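# Stow earphones in chest drawer and close it

## Task

Place the coiled earphones inside the small chest's open drawer, then push that drawer closed, with the chest still standing upright at the end.

## Robot and tools

ROBOT. Two Franka FR3 arms, left_arm and right_arm, each carrying a Robotiq two-finger gripper that opens to 140 mm. Calibrated bases in the scene frame: left_arm at (+0.054, +0.406, 0) m, right_arm at (+0.058, -0.363, 0) m, both turned only slightly about z. The left gripper's fingers have passive hinges and can fold: only a grip in the outer quarter of each pad, near the fingertip, squeezes at the commanded force. A grip deeper toward the palm may hold loosely, slip, or squeeze harder than asked. A fingertip pushed into a surface folds easily unless the gripper is fully shut, so contact can go unnoticed and a later grip can fail. The right gripper's fingers are rigid.

FRAMES. Everything uses the scene frame: origin at table height midway between the nominal bases, +x out over the table, +z up, +y toward left_arm (not image sides). Positions are in metres, orientations as quaternions w,x,y,z. On the gripper, the fingers point along its own +z and close along its own y. end_effector_position is the point between the pads when shut; fingertips sit about 33 mm past it for gaps up to 40 mm, only 9 mm past it when fully open. Printed poses may be off by a few cm.

execute_actions(actions, cameras). actions is a list of actions; each action is a list of up to 15 rows, one per 1/30 s step, and a short action repeats its last row to fill 15 steps. Each row is exactly 18 numbers, all within [-1, 1], covering both arms every time: left dx, dy, dz, rx, ry, rz, gripper position, force_limit, speed, then the same nine for the right arm. The six pose numbers are an offset, not a pose: measured along scene axes from that arm's Hand target at the start of the action, scaled so 1.0 = 0.6 m or 180 degrees; rx, ry, rz form one rotation vector turning about the hand position. Every row in an action counts from that same start, but each new action or call starts from the updated Hand target, so repeating an offset keeps moving. Six zeros re-commands the current Hand target. Per step the controller clips commands to 70 mm and 16 degrees from the measured pose, so big offsets take several actions. cameras: list of names, ["all"], or []; by default images come only with an empty actions list.

Gripper numbers (absolute, not offsets): position +1 fully open, about -0.8 pads touch, -1 closes until blocked. force_limit -1 to +1 sets pad force after a slow close (about 14 N at -1, 40 N at 0, 58 N at +1); speed -1 to +1 sets closing rate (about 30, 140, 250 mm/s); faster closes grip harder. Both begin at +1. Always resend the numbers you want; 0 is itself a command.

move(target, speed, blend, blocking, cameras). target is one 18-number row or a list of up to 15 such rows, same layout and scale; every row is an offset from the Hand targets at the start of the move, not from the previous row. The gripper travels a straight path; speed is the top speed in m/s (0.002 to 2, default 0.25; turning capped at twice that in rad/s and at 2.5 rad/s), one value or one per target. blend is a corner radius in m (0 = stop at each target). A move lasts at most 10 s and ignores obstacles and the other arm. blocking=false returns after about 0.5 s while motion continues. The result adds a move: line, e.g. done, off_target, moving, held, fault, plus limits=paced (pose clipped) or limits=held (steps withheld).

Other tools: wait(seconds 0 to 10); stop (brakes a running move; fingers keep going); zoom_image(camera, region [x0, y0, x1, y1] in pixels, at most 504 by 504); set_collision_behavior(contact_force_n 20, 40 or 85; starts at 20 N); clear_fault(arm) for a torque or force fault already reported; read_manual (licence texts); finished_scene(scene) ends the scene irreversibly. Cameras: cam_head_left, cam_head_right, cam_high, cam_low, cam_left_wrist, cam_right_wrist, each 896x504.

RESULTS. Each arm's end_effector_position and quat, its Hand target (last commanded pose after clipping; next offsets start there), Tool commands, and object_status: 0 moving, 1 blocked while opening, 2 blocked while closing (likely holding), 3 reached target or pads met. position_measured is in counts: 3 open, 75 about 100 mm, 139 about 60 mm, 200 about 20 mm, 230 pads touching. Also joint velocities (or within noise), joint torques, external joint torques, flange force along the gripper's axes (includes held weight), step positions, and MOTOR HOT or fault lines. To grip harder while status is 2, raise force_limit and nudge position (-1 to -0.98); to soften, reopen and close slowly.

LIMITS AND CAUTIONS. An arm stops on a torque fault (contact torque limits: waist 20, shoulder 20, upper arm roll 18, elbow 18, forearm roll 12, wrist pitch 12, wrist roll 12 N m), a force fault (20 N on any part, held weight included), a joint range or speed overrun, or overheating (30 to 60 s brake); clear_fault releases torque or force faults only. An arm blocked by something keeps pushing until you command its target back past the gripper. Keep the two grippers and wrist cameras apart; pressing them together can end the scene. Do not drop the earphones, let anything leave the table, strike the chest or table hard, tip the chest, or squeeze hard on a part still resting on something. Loose items may occasionally be nudged by outside pushes.

Each tool is called by a JSON object that holds its "name" and its "arguments", one argument or row to a line.

## Session

{"name": "execute_actions", "arguments": {
  "actions": []
}}

Scene clock: 0.00 s.
left_arm: end_effector_position=(+0.7123, +0.4086, +0.1532) position_measured=3 object_status=3 end_effector_quat_wxyz=(+0.007, +0.243, +0.949, -0.202) | right_arm: end_effector_position=(+0.6091, -0.2392, +0.1697) position_measured=3 object_status=3 end_effector_quat_wxyz=(+0.006, +0.991, -0.102, +0.091)
Joint positions: left_arm=[0.281 0.535 -0.173 -1.517 -0.306 1.88 2.34] | right_arm=[0.296 -0.018 -0.002 -2.281 -0.112 2.426 -1.038]
Joint velocities: within noise
Joint torques (N m): no reading
External joint torques (N m): no reading
Flange force (N): no reading
Hand target: left_arm +0.7123, +0.4086, +0.1532; +0.007, +0.243, +0.949, -0.202 | right_arm +0.6091, -0.2392, +0.1697; +0.006, +0.991, -0.102, +0.091
Tool commands: left_gripper/position=+1.0 left_gripper/force_limit=+1.0 left_gripper/speed=+1.0 right_gripper/position=+1.0 right_gripper/force_limit=+1.0 right_gripper/speed=+1.0

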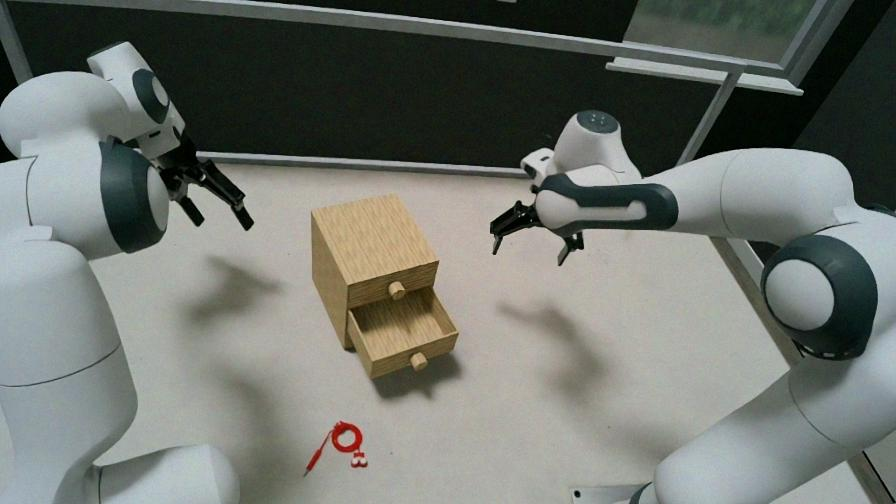

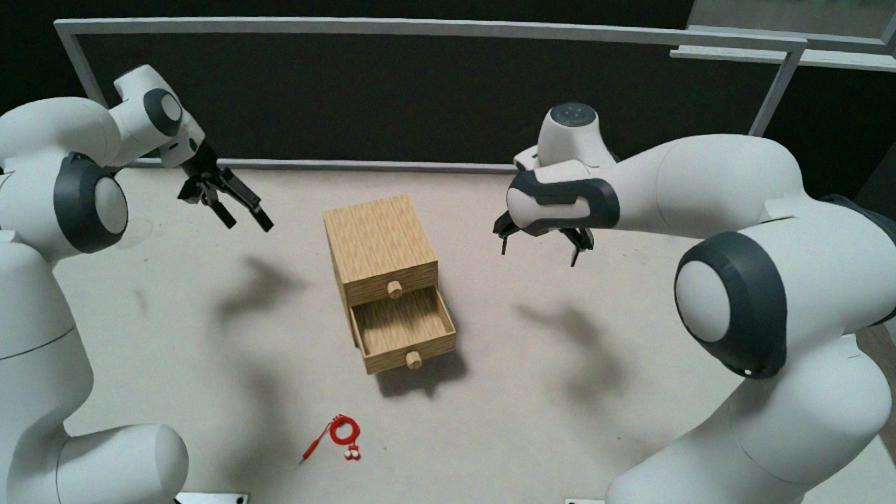

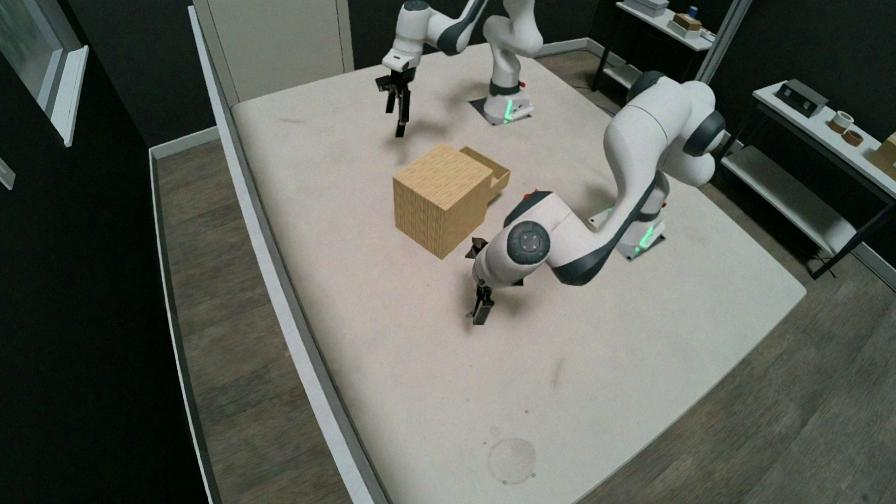

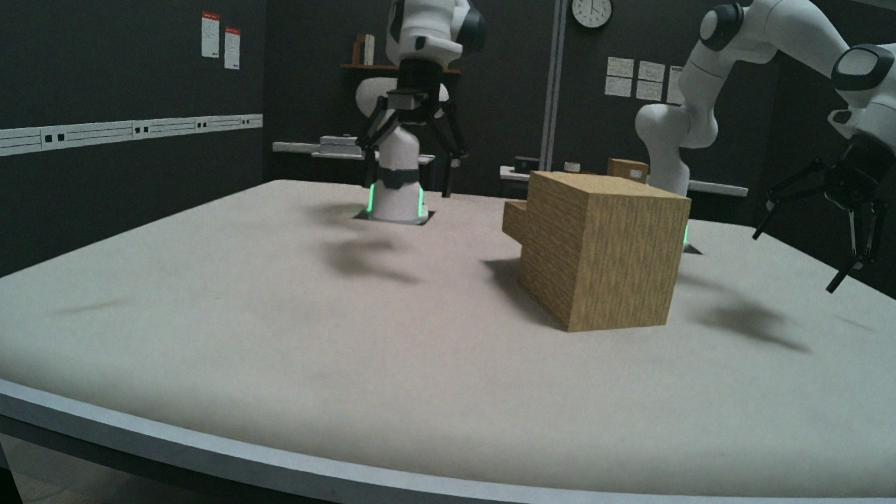

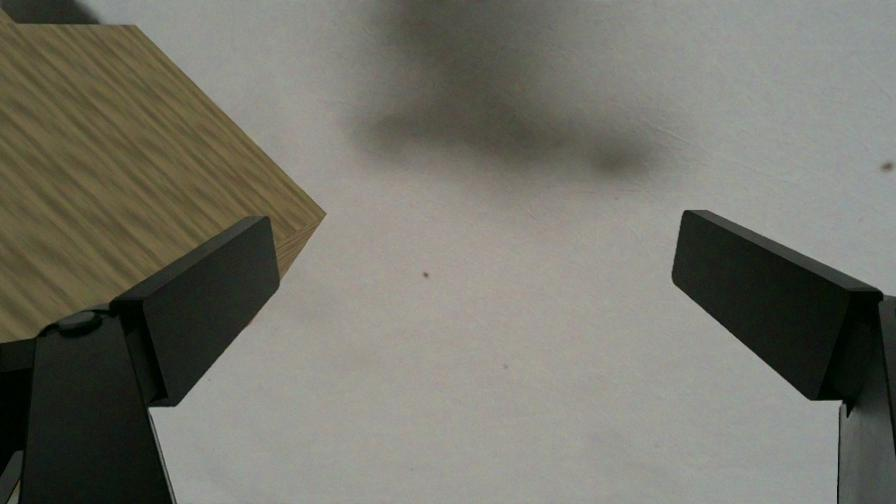

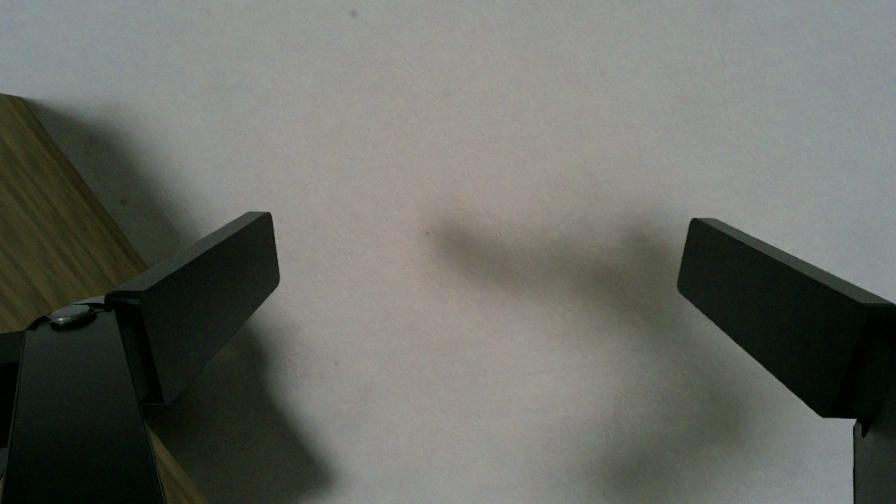

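{"name": "move", "arguments": {
  "target": [
    [0,0,0,0,0,0,1,1,1,-0.35,0,0.3,0.004,0.058,0.065,1,1,1],
    [0,0,0,0,0,0,1,1,1,-0.515,0.48,0.25,0.004,0.058,0.065,1,1,1]
  ],
  "blend": 0.1,
  "cameras": ["all"]
}}

Scene clock: 12.83 s.
left_arm: end_effector_position=(+0.7123, +0.4086, +0.1532) position_measured=3 object_status=3 end_effector_quat_wxyz=(+0.007, +0.243, +0.949, -0.202) | right_arm: end_effector_position=(+0.2993, +0.0486, +0.3192) position_measured=3 object_status=3 end_effector_quat_wxyz=(+0.000, +1.000, +0.003, -0.001)
Joint positions: left_arm=[0.281 0.535 -0.173 -1.517 -0.306 1.88 2.34] | right_arm=[0.452 -0.319 0.557 -2.1 0.173 1.822 -0.68]
Joint velocities: left_arm=[within noise] | right_arm=[0 0.001 0 0 -0.002 0 0.008]
Joint torques (N m): left_arm=[-0.11 -48.62 -2.83 23.93 0.16 1.81 -0.13] | right_arm=[-1.33 -15.67 -6.01 25.92 0.63 2.64 0.18]
External joint torques (N m): left_arm=[-0.06 -0.77 -0.24 0.17 0 0 -0.09] | right_arm=[-1.11 0.6 -0.26 1.38 -0.12 0 0.17]
Flange force (N): left_arm=[1.0 -1.5 -0.5] | right_arm=[4.4 -5.4 -3.4]
Hand target: left_arm +0.7123, +0.4086, +0.1532; +0.007, +0.243, +0.949, -0.202 | right_arm +0.3001, +0.0488, +0.3197; +0.000, +1.000, +0.000, +0.000
Off the commanded pose: left_arm 0.000 m, 0 deg | right_arm 0.001 m, 0 deg.
move: done

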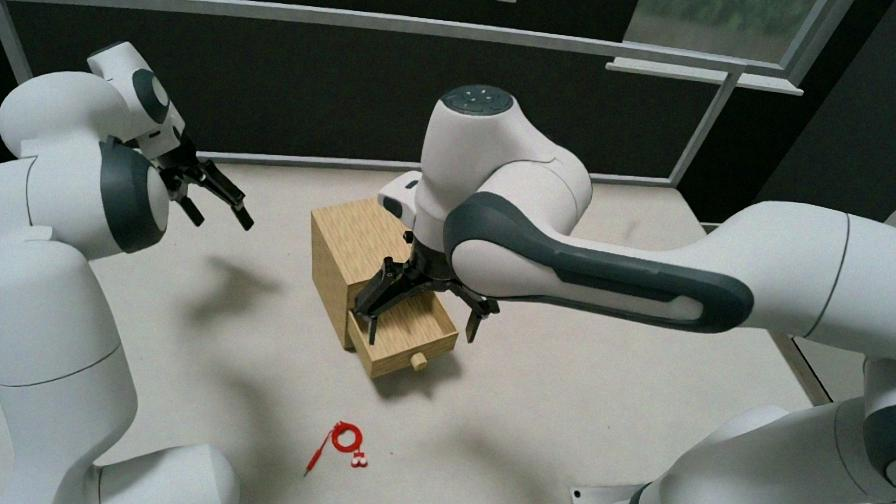

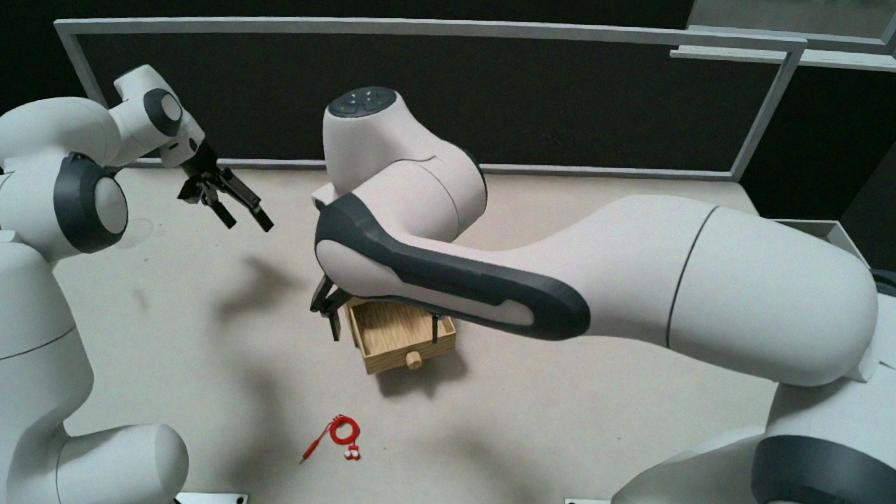

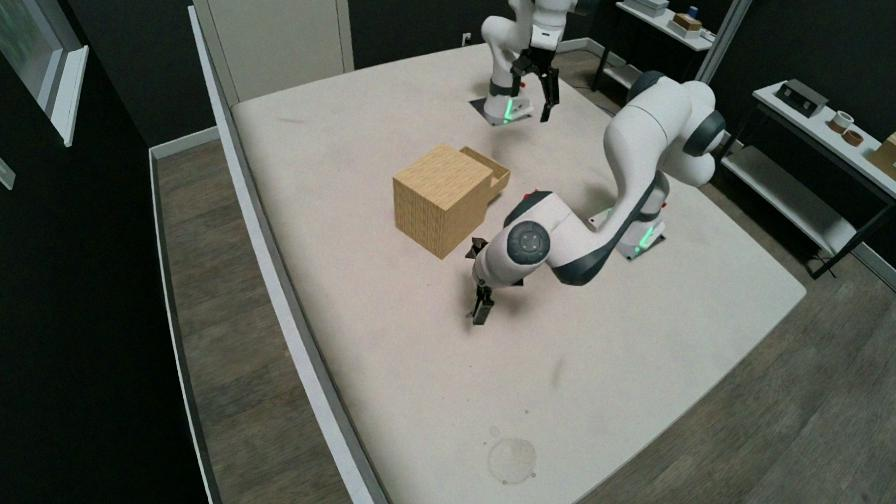

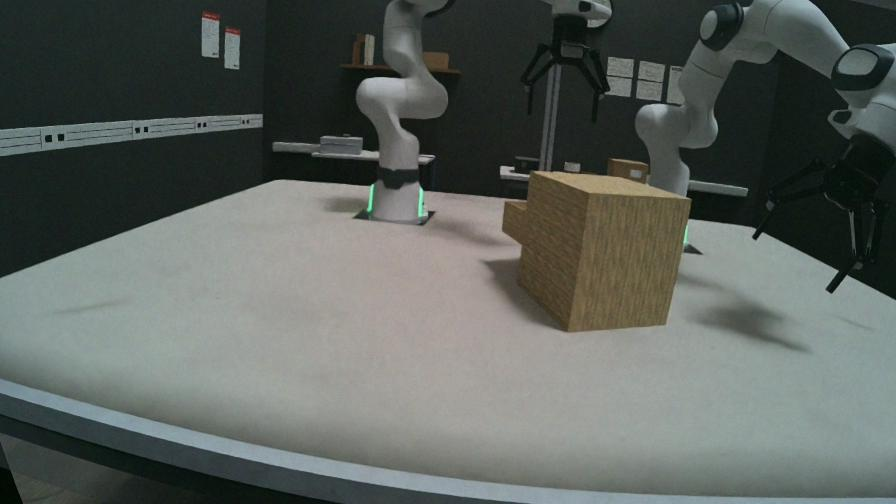

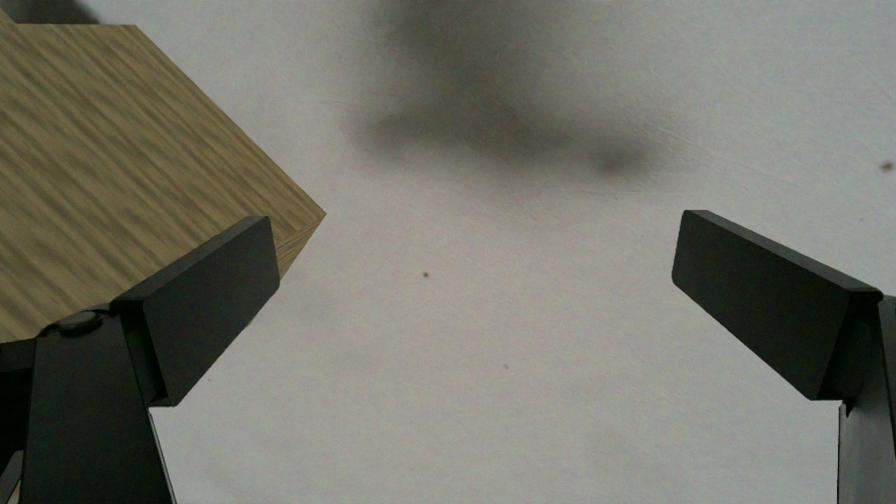

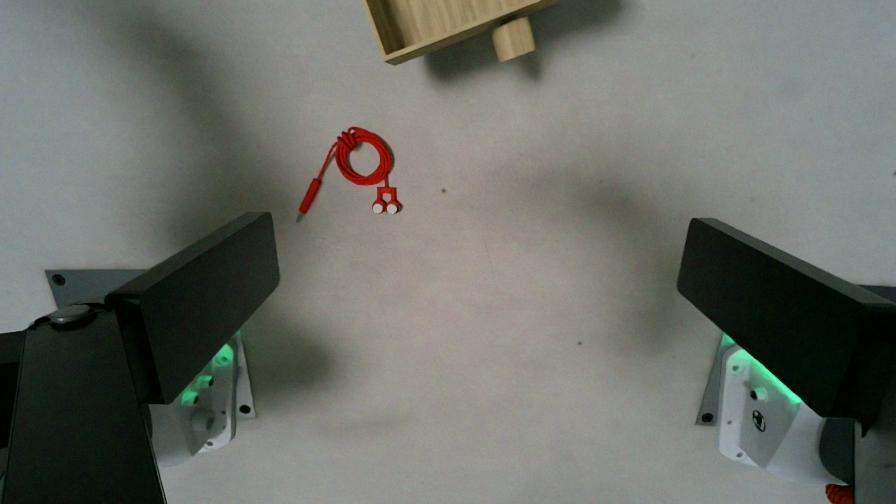

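{"name": "move", "arguments": {
  "target": [0,0,0,0,0,0,1,1,1,0.033,0.14,-0.198,0,0,0,-0.44,-1,0],
  "cameras": ["cam_right_wrist","cam_head_left"]
}}

{"name": "zoom_image", "arguments": {
  "camera": "cam_right_wrist",
  "region": [250, 0, 650, 300]
}}

Scene clock: 35.87 s.
left_arm: end_effector_position=(+0.7123, +0.4086, +0.1532) position_measured=3 object_status=3 end_effector_quat_wxyz=(+0.007, +0.243, +0.949, -0.202) | right_arm: end_effector_position=(+0.3194, +0.1314, +0.2006) position_measured=185 object_status=3 end_effector_quat_wxyz=(+0.001, +1.000, +0.002, -0.001)
Joint positions: left_arm=[0.281 0.535 -0.173 -1.517 -0.306 1.88 2.34] | right_arm=[0.463 0.068 0.677 -2.052 -0.048 2.102 -0.456]
Joint velocities: left_arm=[within noise] | right_arm=[0 0 0 0.001 0 0.001 0.007]
Joint torques (N m): left_arm=[-0.1 -48.71 -2.81 23.92 0.17 1.82 -0.08] | right_arm=[-0.68 -24.95 0.52 25.52 0.22 2.89 0.23]
External joint torques (N m): left_arm=[0.08 -0.86 -0.11 0.17 0.01 0.02 -0.04] | right_arm=[-0.35 1.3 -0.58 1.54 -0.44 0.3 0.23]
Flange force (N): left_arm=[1.5 -1.6 -0.6] | right_arm=[5.7 -10.1 0.6]
Hand target: left_arm +0.7123, +0.4086, +0.1532; +0.007, +0.243, +0.949, -0.202 | right_arm +0.3199, +0.1328, +0.2009; +0.000, +1.000, +0.000, +0.000
Off the commanded pose: left_arm 0.000 m, 0 deg | right_arm 0.001 m, 0 deg.
move: done
Images, in order (width x height): cam_head_left 896x504, cam_right_wrist 896x504.

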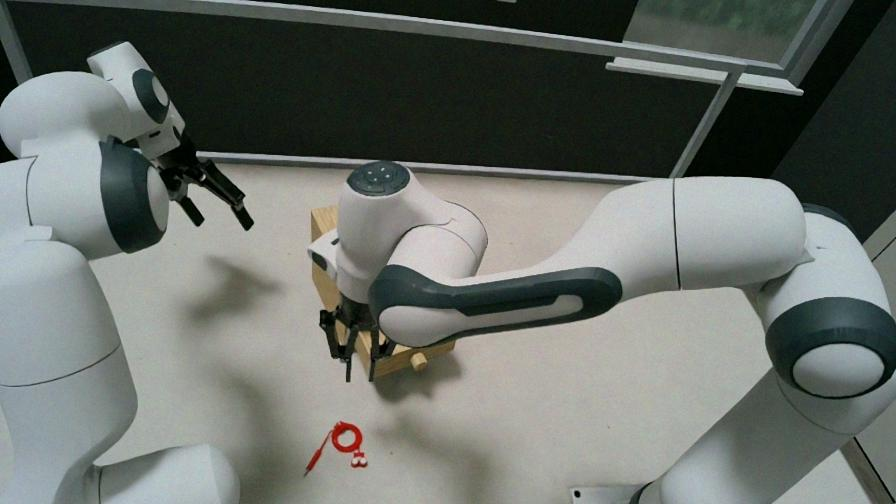

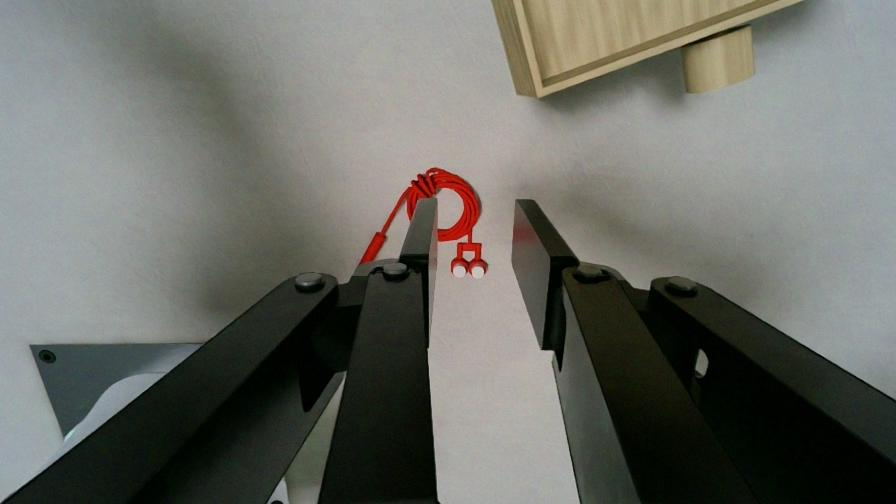

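Scaled by 1.260 from the camera's 896x504 image, which has a finer 1280x720 frame.

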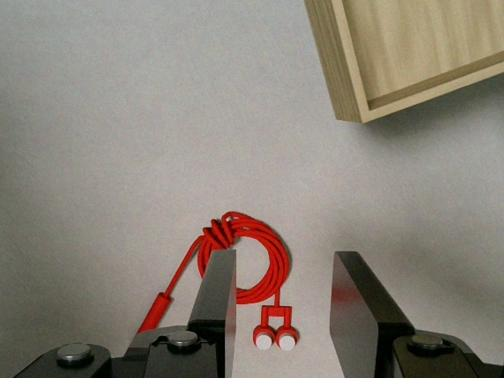

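{"name": "move", "arguments": {
  "target": [0,0,0,0,0,0,1,1,1,-0.053,-0.02,-0.193,0,0,0,-0.44,-1,0],
  "cameras": ["cam_right_wrist"]
}}

{"name": "zoom_image", "arguments": {
  "camera": "cam_right_wrist",
  "region": [300, 100, 620, 320]
}}

Scene clock: 51.37 s.
left_arm: end_effector_position=(+0.7123, +0.4086, +0.1532) position_measured=3 object_status=3 end_effector_quat_wxyz=(+0.007, +0.243, +0.949, -0.202) | right_arm: end_effector_position=(+0.2881, +0.1200, +0.0854) position_measured=185 object_status=3 end_effector_quat_wxyz=(+0.001, +1.000, +0.002, -0.001)
Joint positions: left_arm=[0.281 0.535 -0.173 -1.517 -0.306 1.88 2.34] | right_arm=[0.518 0.187 0.657 -2.255 -0.167 2.395 -0.33]
Joint velocities: left_arm=[within noise] | right_arm=[0 0 -0.001 0 0.001 0.001 0.007]
Joint torques (N m): left_arm=[-0.1 -48.66 -2.86 23.89 0.17 1.81 -0.12] | right_arm=[-0.39 -26.41 2.36 22.29 0.08 2.87 0.2]
External joint torques (N m): left_arm=[0.14 -0.89 -0.14 0.19 0.01 0.01 -0.07] | right_arm=[-0.24 1.47 -1.15 1.17 -0.43 0.28 0.2]
Flange force (N): left_arm=[1.5 -1.6 -0.7] | right_arm=[4.9 -9.2 5.3]
Hand target: left_arm +0.7123, +0.4086, +0.1532; +0.007, +0.243, +0.949, -0.202 | right_arm +0.2881, +0.1208, +0.0851; +0.000, +1.000, +0.000, +0.000
Off the commanded pose: left_arm 0.000 m, 0 deg | right_arm 0.001 m, 0 deg.
move: done
Images, in order (width x height): cam_right_wrist 896x504.

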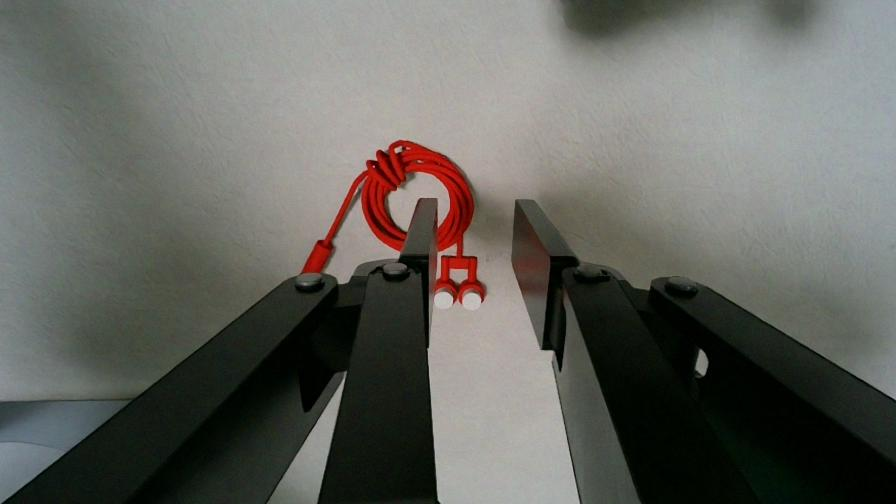

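Scaled by 1.575 from the camera's 896x504 image, which has a finer 1280x720 frame.

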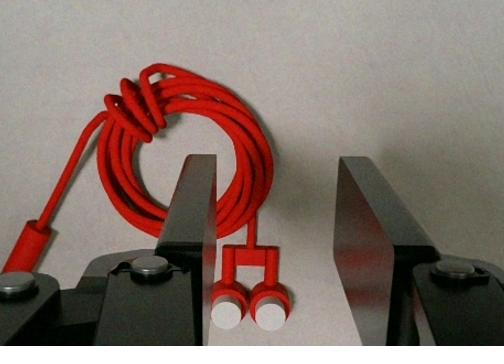

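{"name": "move", "arguments": {
  "target": [
    [0,0,0,0,0,0,1,1,1,0.005,0.002,-0.062,0,0,0,-0.44,-1,0],
    [0,0,0,0,0,0,1,1,1,0.005,0.002,-0.073,0,0,0,-0.44,-1,0]
  ],
  "speed": [0.15,0.03],
  "cameras": ["cam_right_wrist"]
}}

{"name": "zoom_image", "arguments": {
  "camera": "cam_right_wrist",
  "region": [300, 100, 620, 320]
}}

Scene clock: 61.17 s.
left_arm: end_effector_position=(+0.7123, +0.4086, +0.1532) position_measured=3 object_status=3 end_effector_quat_wxyz=(+0.007, +0.243, +0.949, -0.202) | right_arm: end_effector_position=(+0.2914, +0.1215, +0.0419) position_measured=185 object_status=3 end_effector_quat_wxyz=(+0.000, +1.000, +0.002, -0.001)
Joint positions: left_arm=[0.281 0.535 -0.173 -1.517 -0.306 1.88 2.34] | right_arm=[0.565 0.291 0.596 -2.259 -0.266 2.484 -0.266]
Joint velocities: left_arm=[within noise] | right_arm=[0.001 0.001 -0.002 0.001 -0.001 0.003 0.006]
Joint torques (N m): left_arm=[-0.06 -48.62 -2.79 23.98 0.17 1.82 -0.1] | right_arm=[-0.34 -29.48 3.92 20.8 0.06 2.88 0.15]
External joint torques (N m): left_arm=[0.18 -1 -0.07 0.36 0.02 0.03 -0.06] | right_arm=[-0.06 1.32 -1.07 1.16 -0.41 0.3 0.15]
Flange force (N): left_arm=[1.2 -1.3 -1.0] | right_arm=[3.9 -8.0 6.0]
Hand target: left_arm +0.7123, +0.4086, +0.1532; +0.007, +0.243, +0.949, -0.202 | right_arm +0.2911, +0.1220, +0.0413; +0.000, +1.000, +0.000, +0.000
Off the commanded pose: left_arm 0.000 m, 0 deg | right_arm 0.001 m, 0 deg.
move: done
Images, in order (width x height): cam_right_wrist 896x504.

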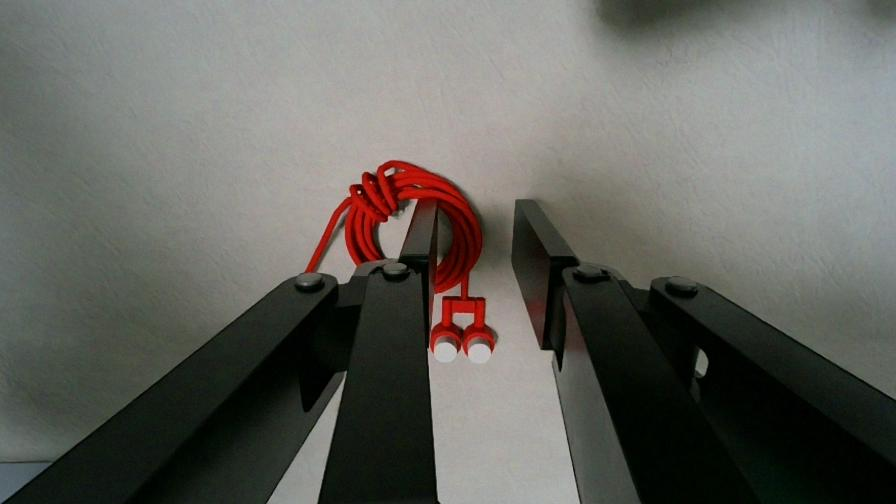

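Scaled by 1.575 from the camera's 896x504 image, which has a finer 1280x720 frame.

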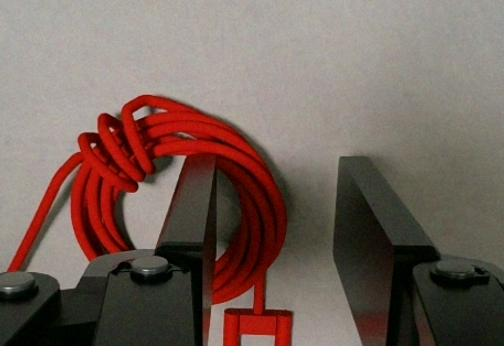

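{"name": "move", "arguments": {
  "target": [
    [0,0,0,0,0,0,1,1,1,-0.005,-0.001,-0.001,0,0,0,-0.44,-1,0],
    [0,0,0,0,0,0,1,1,1,-0.005,-0.001,-0.009,0,0,0,-0.44,-1,0]
  ],
  "speed": 0.02,
  "cameras": ["cam_right_wrist"]
}}

{"name": "zoom_image", "arguments": {
  "camera": "cam_right_wrist",
  "region": [300, 100, 620, 320]
}}

Scene clock: 68.80 s.
left_arm: end_effector_position=(+0.7123, +0.4086, +0.1532) position_measured=3 object_status=3 end_effector_quat_wxyz=(+0.007, +0.243, +0.949, -0.202) | right_arm: end_effector_position=(+0.2888, +0.1213, +0.0369) position_measured=185 object_status=3 end_effector_quat_wxyz=(+0.000, +1.000, +0.001, +0.000)
Joint positions: left_arm=[0.281 0.535 -0.173 -1.517 -0.306 1.88 2.34] | right_arm=[0.574 0.299 0.588 -2.265 -0.274 2.497 -0.255]
Joint velocities: left_arm=[within noise] | right_arm=[0.003 0.001 -0.002 0 -0.001 0.005 0.005]
Joint torques (N m): left_arm=[-0.11 -48.65 -2.84 23.92 0.18 1.81 -0.08] | right_arm=[-0.36 -29.5 3.54 20.44 0.06 3.03 0.09]
External joint torques (N m): left_arm=[0.04 -1.06 -0.19 0.32 0.02 0.03 -0.04] | right_arm=[-0.17 1.53 -1.61 0.97 -0.4 0.44 0.09]
Flange force (N): left_arm=[1.4 -1.7 -0.9] | right_arm=[4.3 -7.6 7.4]
Hand target: left_arm +0.7123, +0.4086, +0.1532; +0.007, +0.243, +0.949, -0.202 | right_arm +0.2881, +0.1214, +0.0359; +0.000, +1.000, +0.000, +0.000
Off the commanded pose: left_arm 0.000 m, 0 deg | right_arm 0.001 m, 0 deg.
move: done
Images, in order (width x height): cam_right_wrist 896x504.

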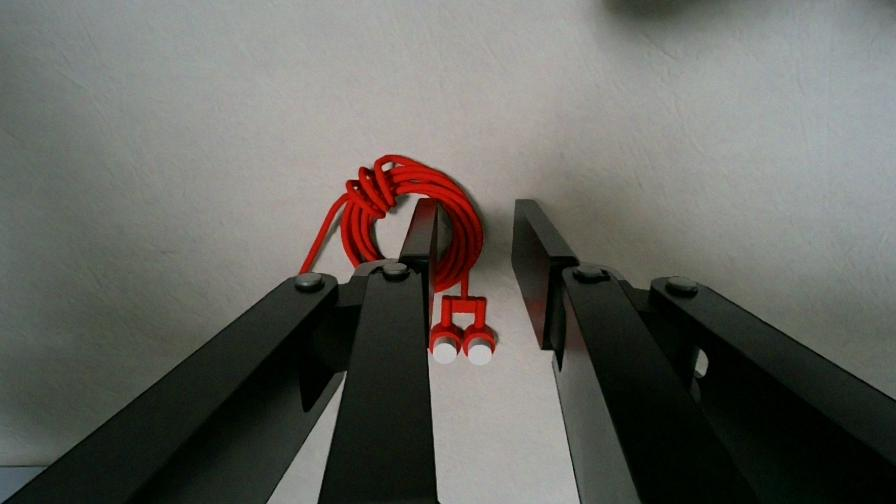

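Scaled by 1.575 from the camera's 896x504 image, which has a finer 1280x720 frame.

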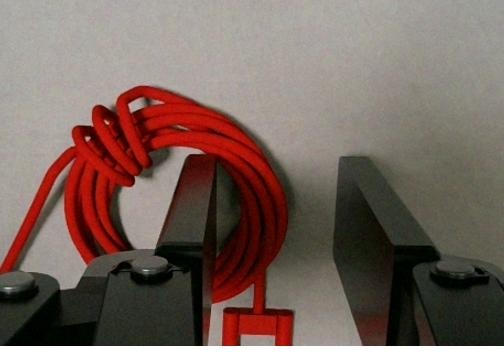

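{"name": "move", "arguments": {
  "target": [
    [0,0,0,0,0,0,1,1,1,-0.002,-0.001,-0.005,0,0,0,-0.44,-1,0]
  ],
  "speed": 0.01
}}

{"name": "move", "arguments": {
  "target": [0,0,0,0,0,0,1,1,1,0,0,0,0,0,0,-1,-1,-1],
  "cameras": ["cam_right_wrist"]
}}

Scene clock: 75.83 s.
left_arm: end_effector_position=(+0.7123, +0.4086, +0.1532) position_measured=3 object_status=3 end_effector_quat_wxyz=(+0.007, +0.243, +0.949, -0.202) | right_arm: end_effector_position=(+0.2877, +0.1209, +0.0341) position_measured=185 object_status=3 end_effector_quat_wxyz=(+0.000, +1.000, +0.001, +0.000)
Joint positions: left_arm=[0.281 0.535 -0.173 -1.517 -0.306 1.88 2.34] | right_arm=[0.579 0.302 0.584 -2.269 -0.279 2.505 -0.25]
Joint velocities: left_arm=[within noise] | right_arm=[0.004 0.001 -0.003 0 -0.001 0.005 0.003]
Joint torques (N m): left_arm=[-0.13 -48.67 -2.83 23.89 0.18 1.83 -0.1] | right_arm=[-0.59 -29.59 4.41 20.21 0.02 2.77 0.19]
External joint torques (N m): left_arm=[0.31 -0.85 0.06 0.15 0.03 0.02 -0.06] | right_arm=[-0.43 1.65 -0.81 0.77 -0.43 0.16 0.19]
Flange force (N): left_arm=[1.8 -1.4 -0.7] | right_arm=[3.6 -6.9 6.1]
Hand target: left_arm +0.7123, +0.4086, +0.1532; +0.007, +0.243, +0.949, -0.202 | right_arm +0.2869, +0.1208, +0.0329; +0.000, +1.000, +0.000, +0.000
Off the commanded pose: left_arm 0.000 m, 0 deg | right_arm 0.001 m, 0 deg.
move: done

Scene clock: 76.87 s.
left_arm: end_effector_position=(+0.7123, +0.4086, +0.1532) position_measured=3 object_status=3 end_effector_quat_wxyz=(+0.007, +0.243, +0.949, -0.202) | right_arm: end_effector_position=(+0.2878, +0.1212, +0.0341) position_measured=223 object_status=2 end_effector_quat_wxyz=(+0.000, +1.000, +0.001, +0.000)
Joint positions: left_arm=[0.281 0.535 -0.173 -1.517 -0.306 1.88 2.34] | right_arm=[0.581 0.302 0.582 -2.269 -0.279 2.506 -0.249]
Joint torques (N m): left_arm=[-0.11 -48.61 -2.84 23.95 0.16 1.81 -0.05] | right_arm=[-0.42 -29.76 4.07 20.15 0.15 2.82 0.2]
External joint torques (N m): left_arm=[-0.09 -0.92 -0.27 0.27 0 0.01 -0.01] | right_arm=[-0.27 1.39 -1.13 0.77 -0.3 0.22 0.2]
Flange force (N): left_arm=[1.1 -1.6 -0.7] | right_arm=[3.4 -6.5 5.9]
Hand target: left_arm +0.7123, +0.4086, +0.1532; +0.007, +0.243, +0.949, -0.202 | right_arm +0.2869, +0.1208, +0.0329; +0.000, +1.000, +0.000, +0.000
Off the commanded pose: left_arm 0.000 m, 0 deg | right_arm 0.002 m, 0 deg.
move: done
Images, in order (width x height): cam_right_wrist 896x504.

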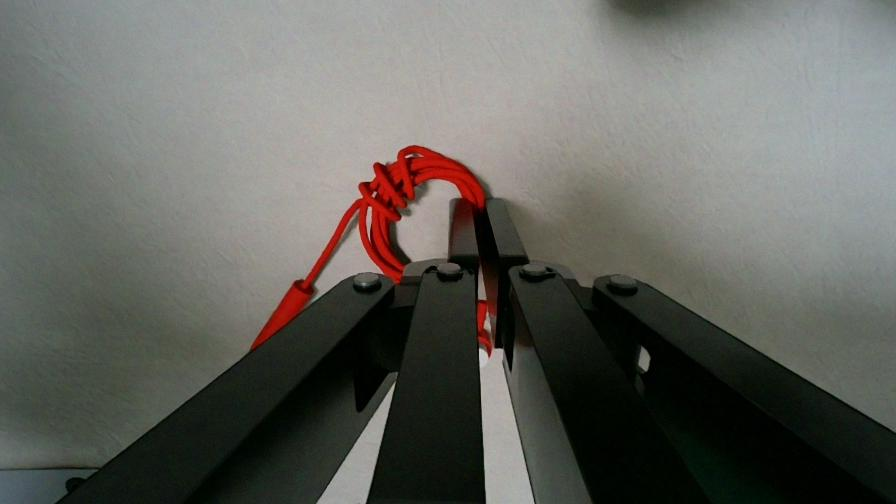

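{"name": "move", "arguments": {
  "target": [0,0,0,0,0,0,1,1,1,-0.01,-0.1,0.43,0,0,0,-1,-1,-1],
  "cameras": ["all"]
}}

Scene clock: 93.40 s.
left_arm: end_effector_position=(+0.7123, +0.4086, +0.1532) position_measured=3 object_status=3 end_effector_quat_wxyz=(+0.007, +0.243, +0.949, -0.202) | right_arm: end_effector_position=(+0.2817, +0.0607, +0.2910) position_measured=223 object_status=2 end_effector_quat_wxyz=(-0.001, +1.000, -0.003, +0.001)
Joint positions: left_arm=[0.281 0.535 -0.173 -1.517 -0.306 1.88 2.34] | right_arm=[0.539 -0.299 0.534 -2.162 0.158 1.901 -0.607]
Joint velocities: left_arm=[within noise] | right_arm=[0 -0.001 -0.001 0 0 0 -0.006]
Joint torques (N m): left_arm=[-0.12 -48.64 -2.85 23.91 0.16 1.82 -0.13] | right_arm=[-0.38 -16.47 -6.3 25.76 0.82 2.42 -0.27]
External joint torques (N m): left_arm=[0.11 -1.11 -0.14 0.3 0 0.03 -0.09] | right_arm=[-0.2 0.95 -1.18 1.22 0.09 -0.21 -0.27]
Flange force (N): left_arm=[1.5 -1.8 -0.9] | right_arm=[4.3 -3.7 -3.2]
Hand target: left_arm +0.7123, +0.4086, +0.1532; +0.007, +0.243, +0.949, -0.202 | right_arm +0.2809, +0.0608, +0.2909; +0.000, +1.000, +0.000, +0.000
Off the commanded pose: left_arm 0.000 m, 0 deg | right_arm 0.001 m, 0 deg.
move: done

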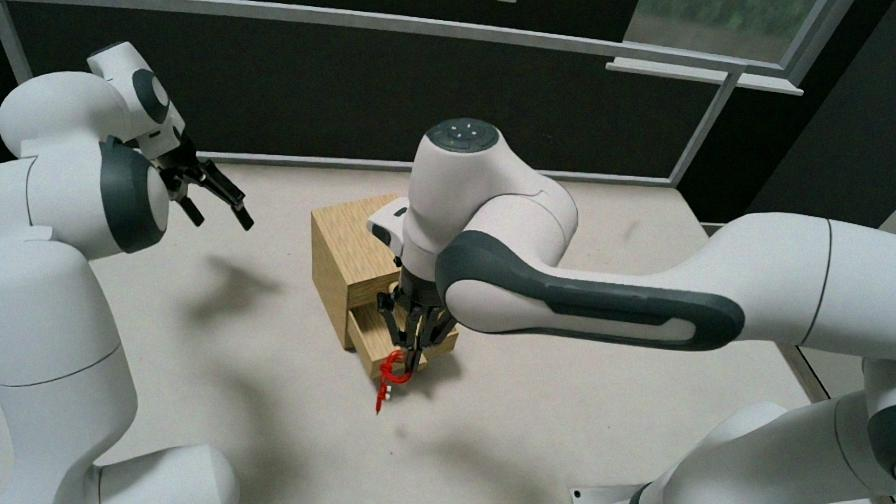

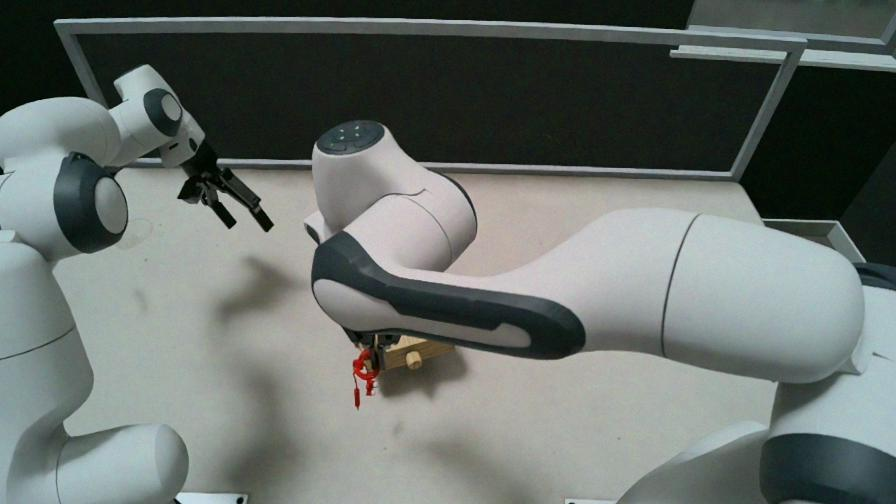

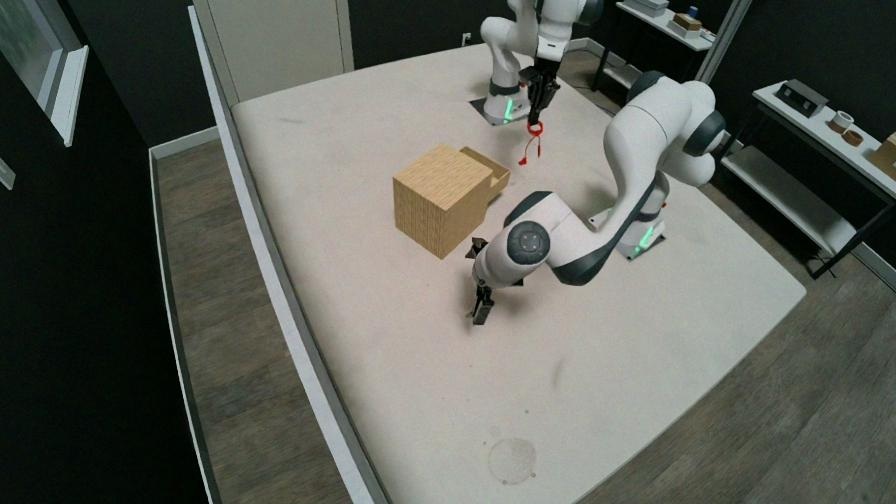

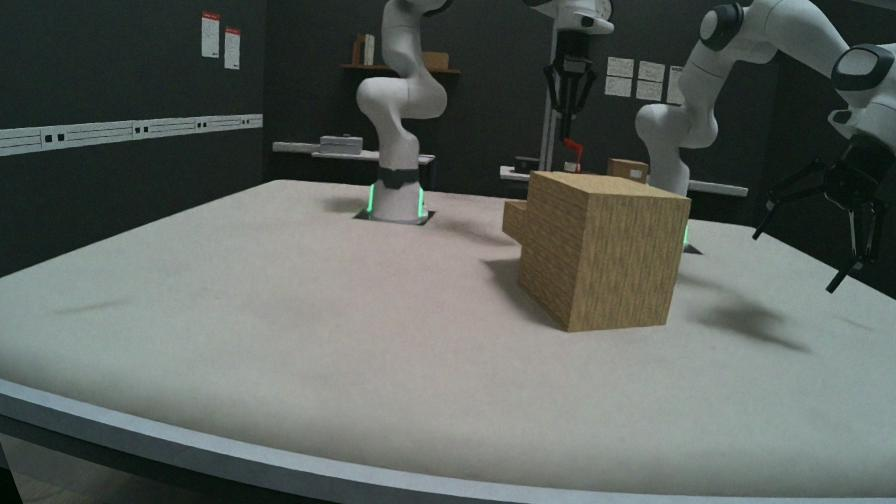

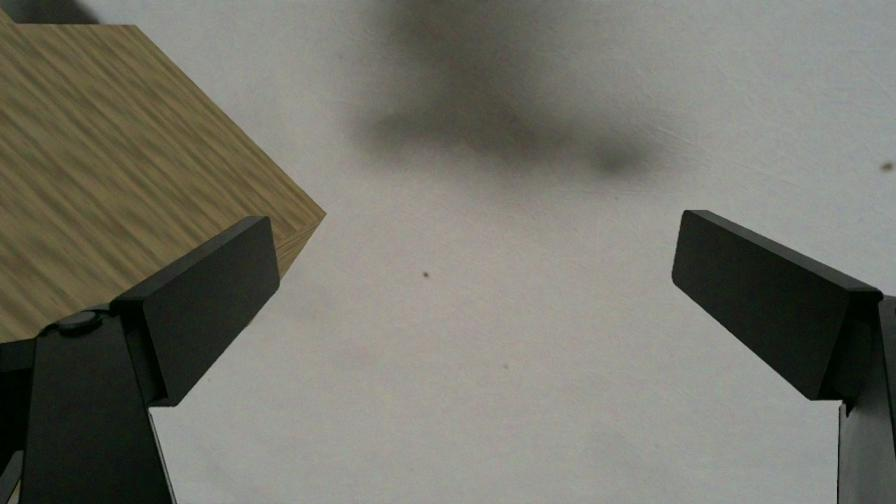

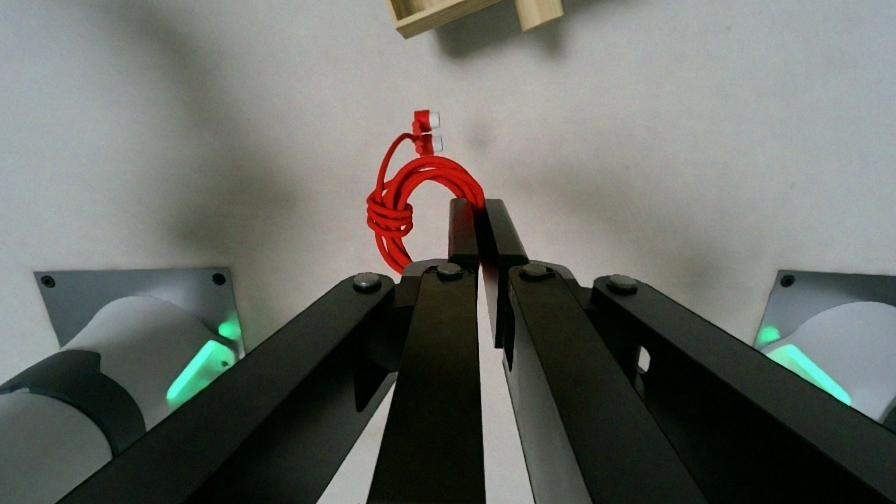

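{"name": "move", "arguments": {
  "target": [0,0,0,0,0,0,1,1,1,0.15,-0.06,0.02,0,0,0.108,-1,-1,-1],
  "cameras": ["cam_right_wrist","cam_low","cam_high","cam_head_left"]
}}

{"name": "zoom_image", "arguments": {
  "camera": "cam_right_wrist",
  "region": [200, 0, 700, 300]
}}

Scene clock: 109.53 s.
left_arm: end_effector_position=(+0.7123, +0.4086, +0.1532) position_measured=3 object_status=3 end_effector_quat_wxyz=(+0.007, +0.243, +0.949, -0.202) | right_arm: end_effector_position=(+0.3712, +0.0248, +0.3030) position_measured=223 object_status=2 end_effector_quat_wxyz=(-0.001, +0.986, +0.166, +0.001)
Joint positions: left_arm=[0.281 0.535 -0.173 -1.517 -0.306 1.88 2.34] | right_arm=[0.563 -0.212 0.343 -2.077 0.075 1.878 -1.072]
Joint velocities: left_arm=[within noise] | right_arm=[0.001 -0.001 -0.001 -0.001 -0.001 0 -0.006]
Joint torques (N m): left_arm=[-0.09 -48.68 -2.88 23.94 0.18 1.82 -0.07] | right_arm=[-0.43 -21.82 -3.74 26.06 0.68 2.42 -0.19]
External joint torques (N m): left_arm=[0.12 -1.07 -0.17 0.33 0.02 0.03 -0.03] | right_arm=[-0.11 1.28 -0.92 1.17 -0.09 -0.25 -0.19]
Flange force (N): left_arm=[1.4 -1.6 -1.0] | right_arm=[7.0 -2.5 -3.0]
Hand target: left_arm +0.7123, +0.4086, +0.1532; +0.007, +0.243, +0.949, -0.202 | right_arm +0.3709, +0.0248, +0.3029; +0.000, +0.986, +0.169, +0.000
Off the commanded pose: left_arm 0.000 m, 0 deg | right_arm 0.000 m, 0 deg.
move: done
Images, in order (width x height): cam_head_left 896x504, cam_high 896x504, cam_low 896x504, cam_right_wrist 896x504.

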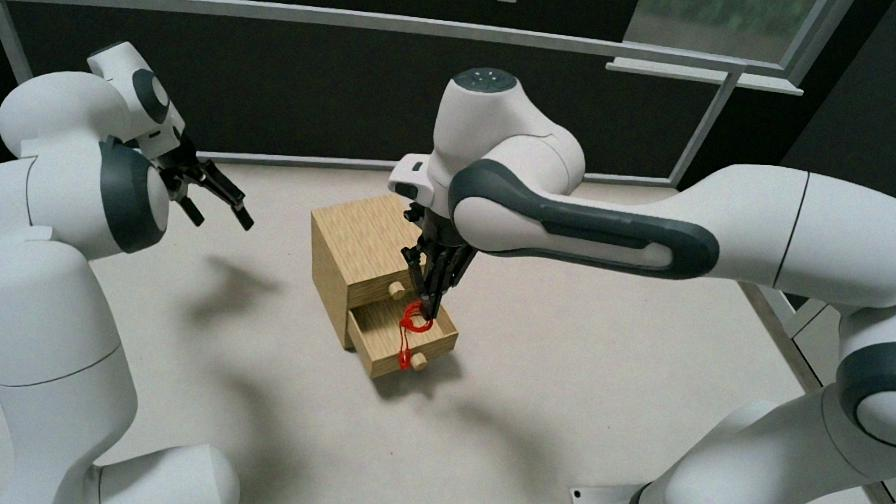

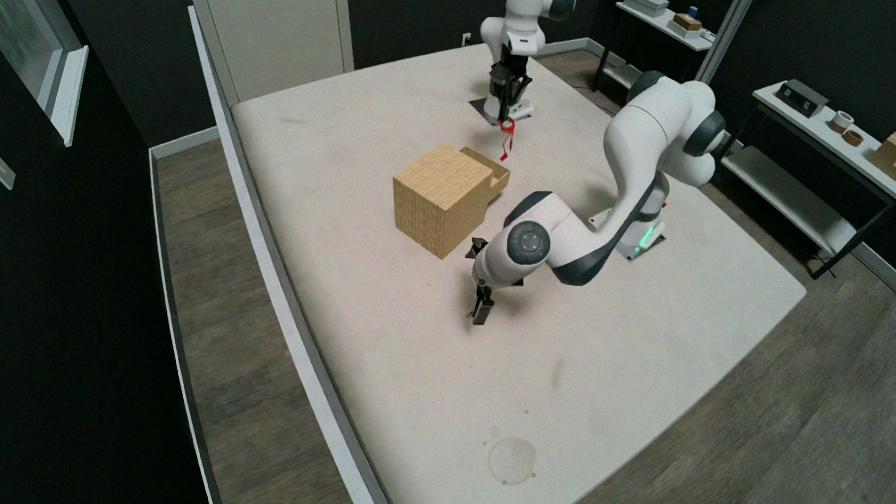

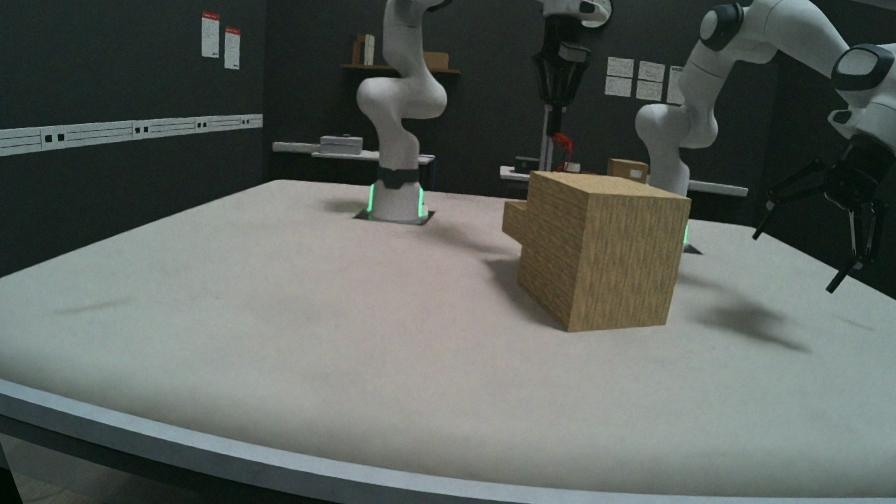

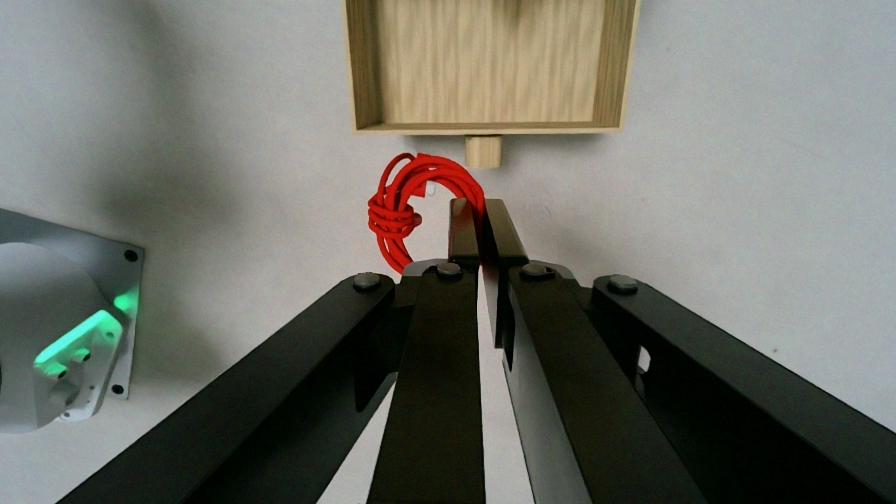

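Scaled by 1.008 from the camera's 896x504 image, which has a finer 1280x720 frame.

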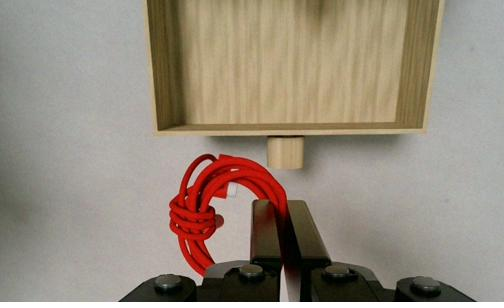

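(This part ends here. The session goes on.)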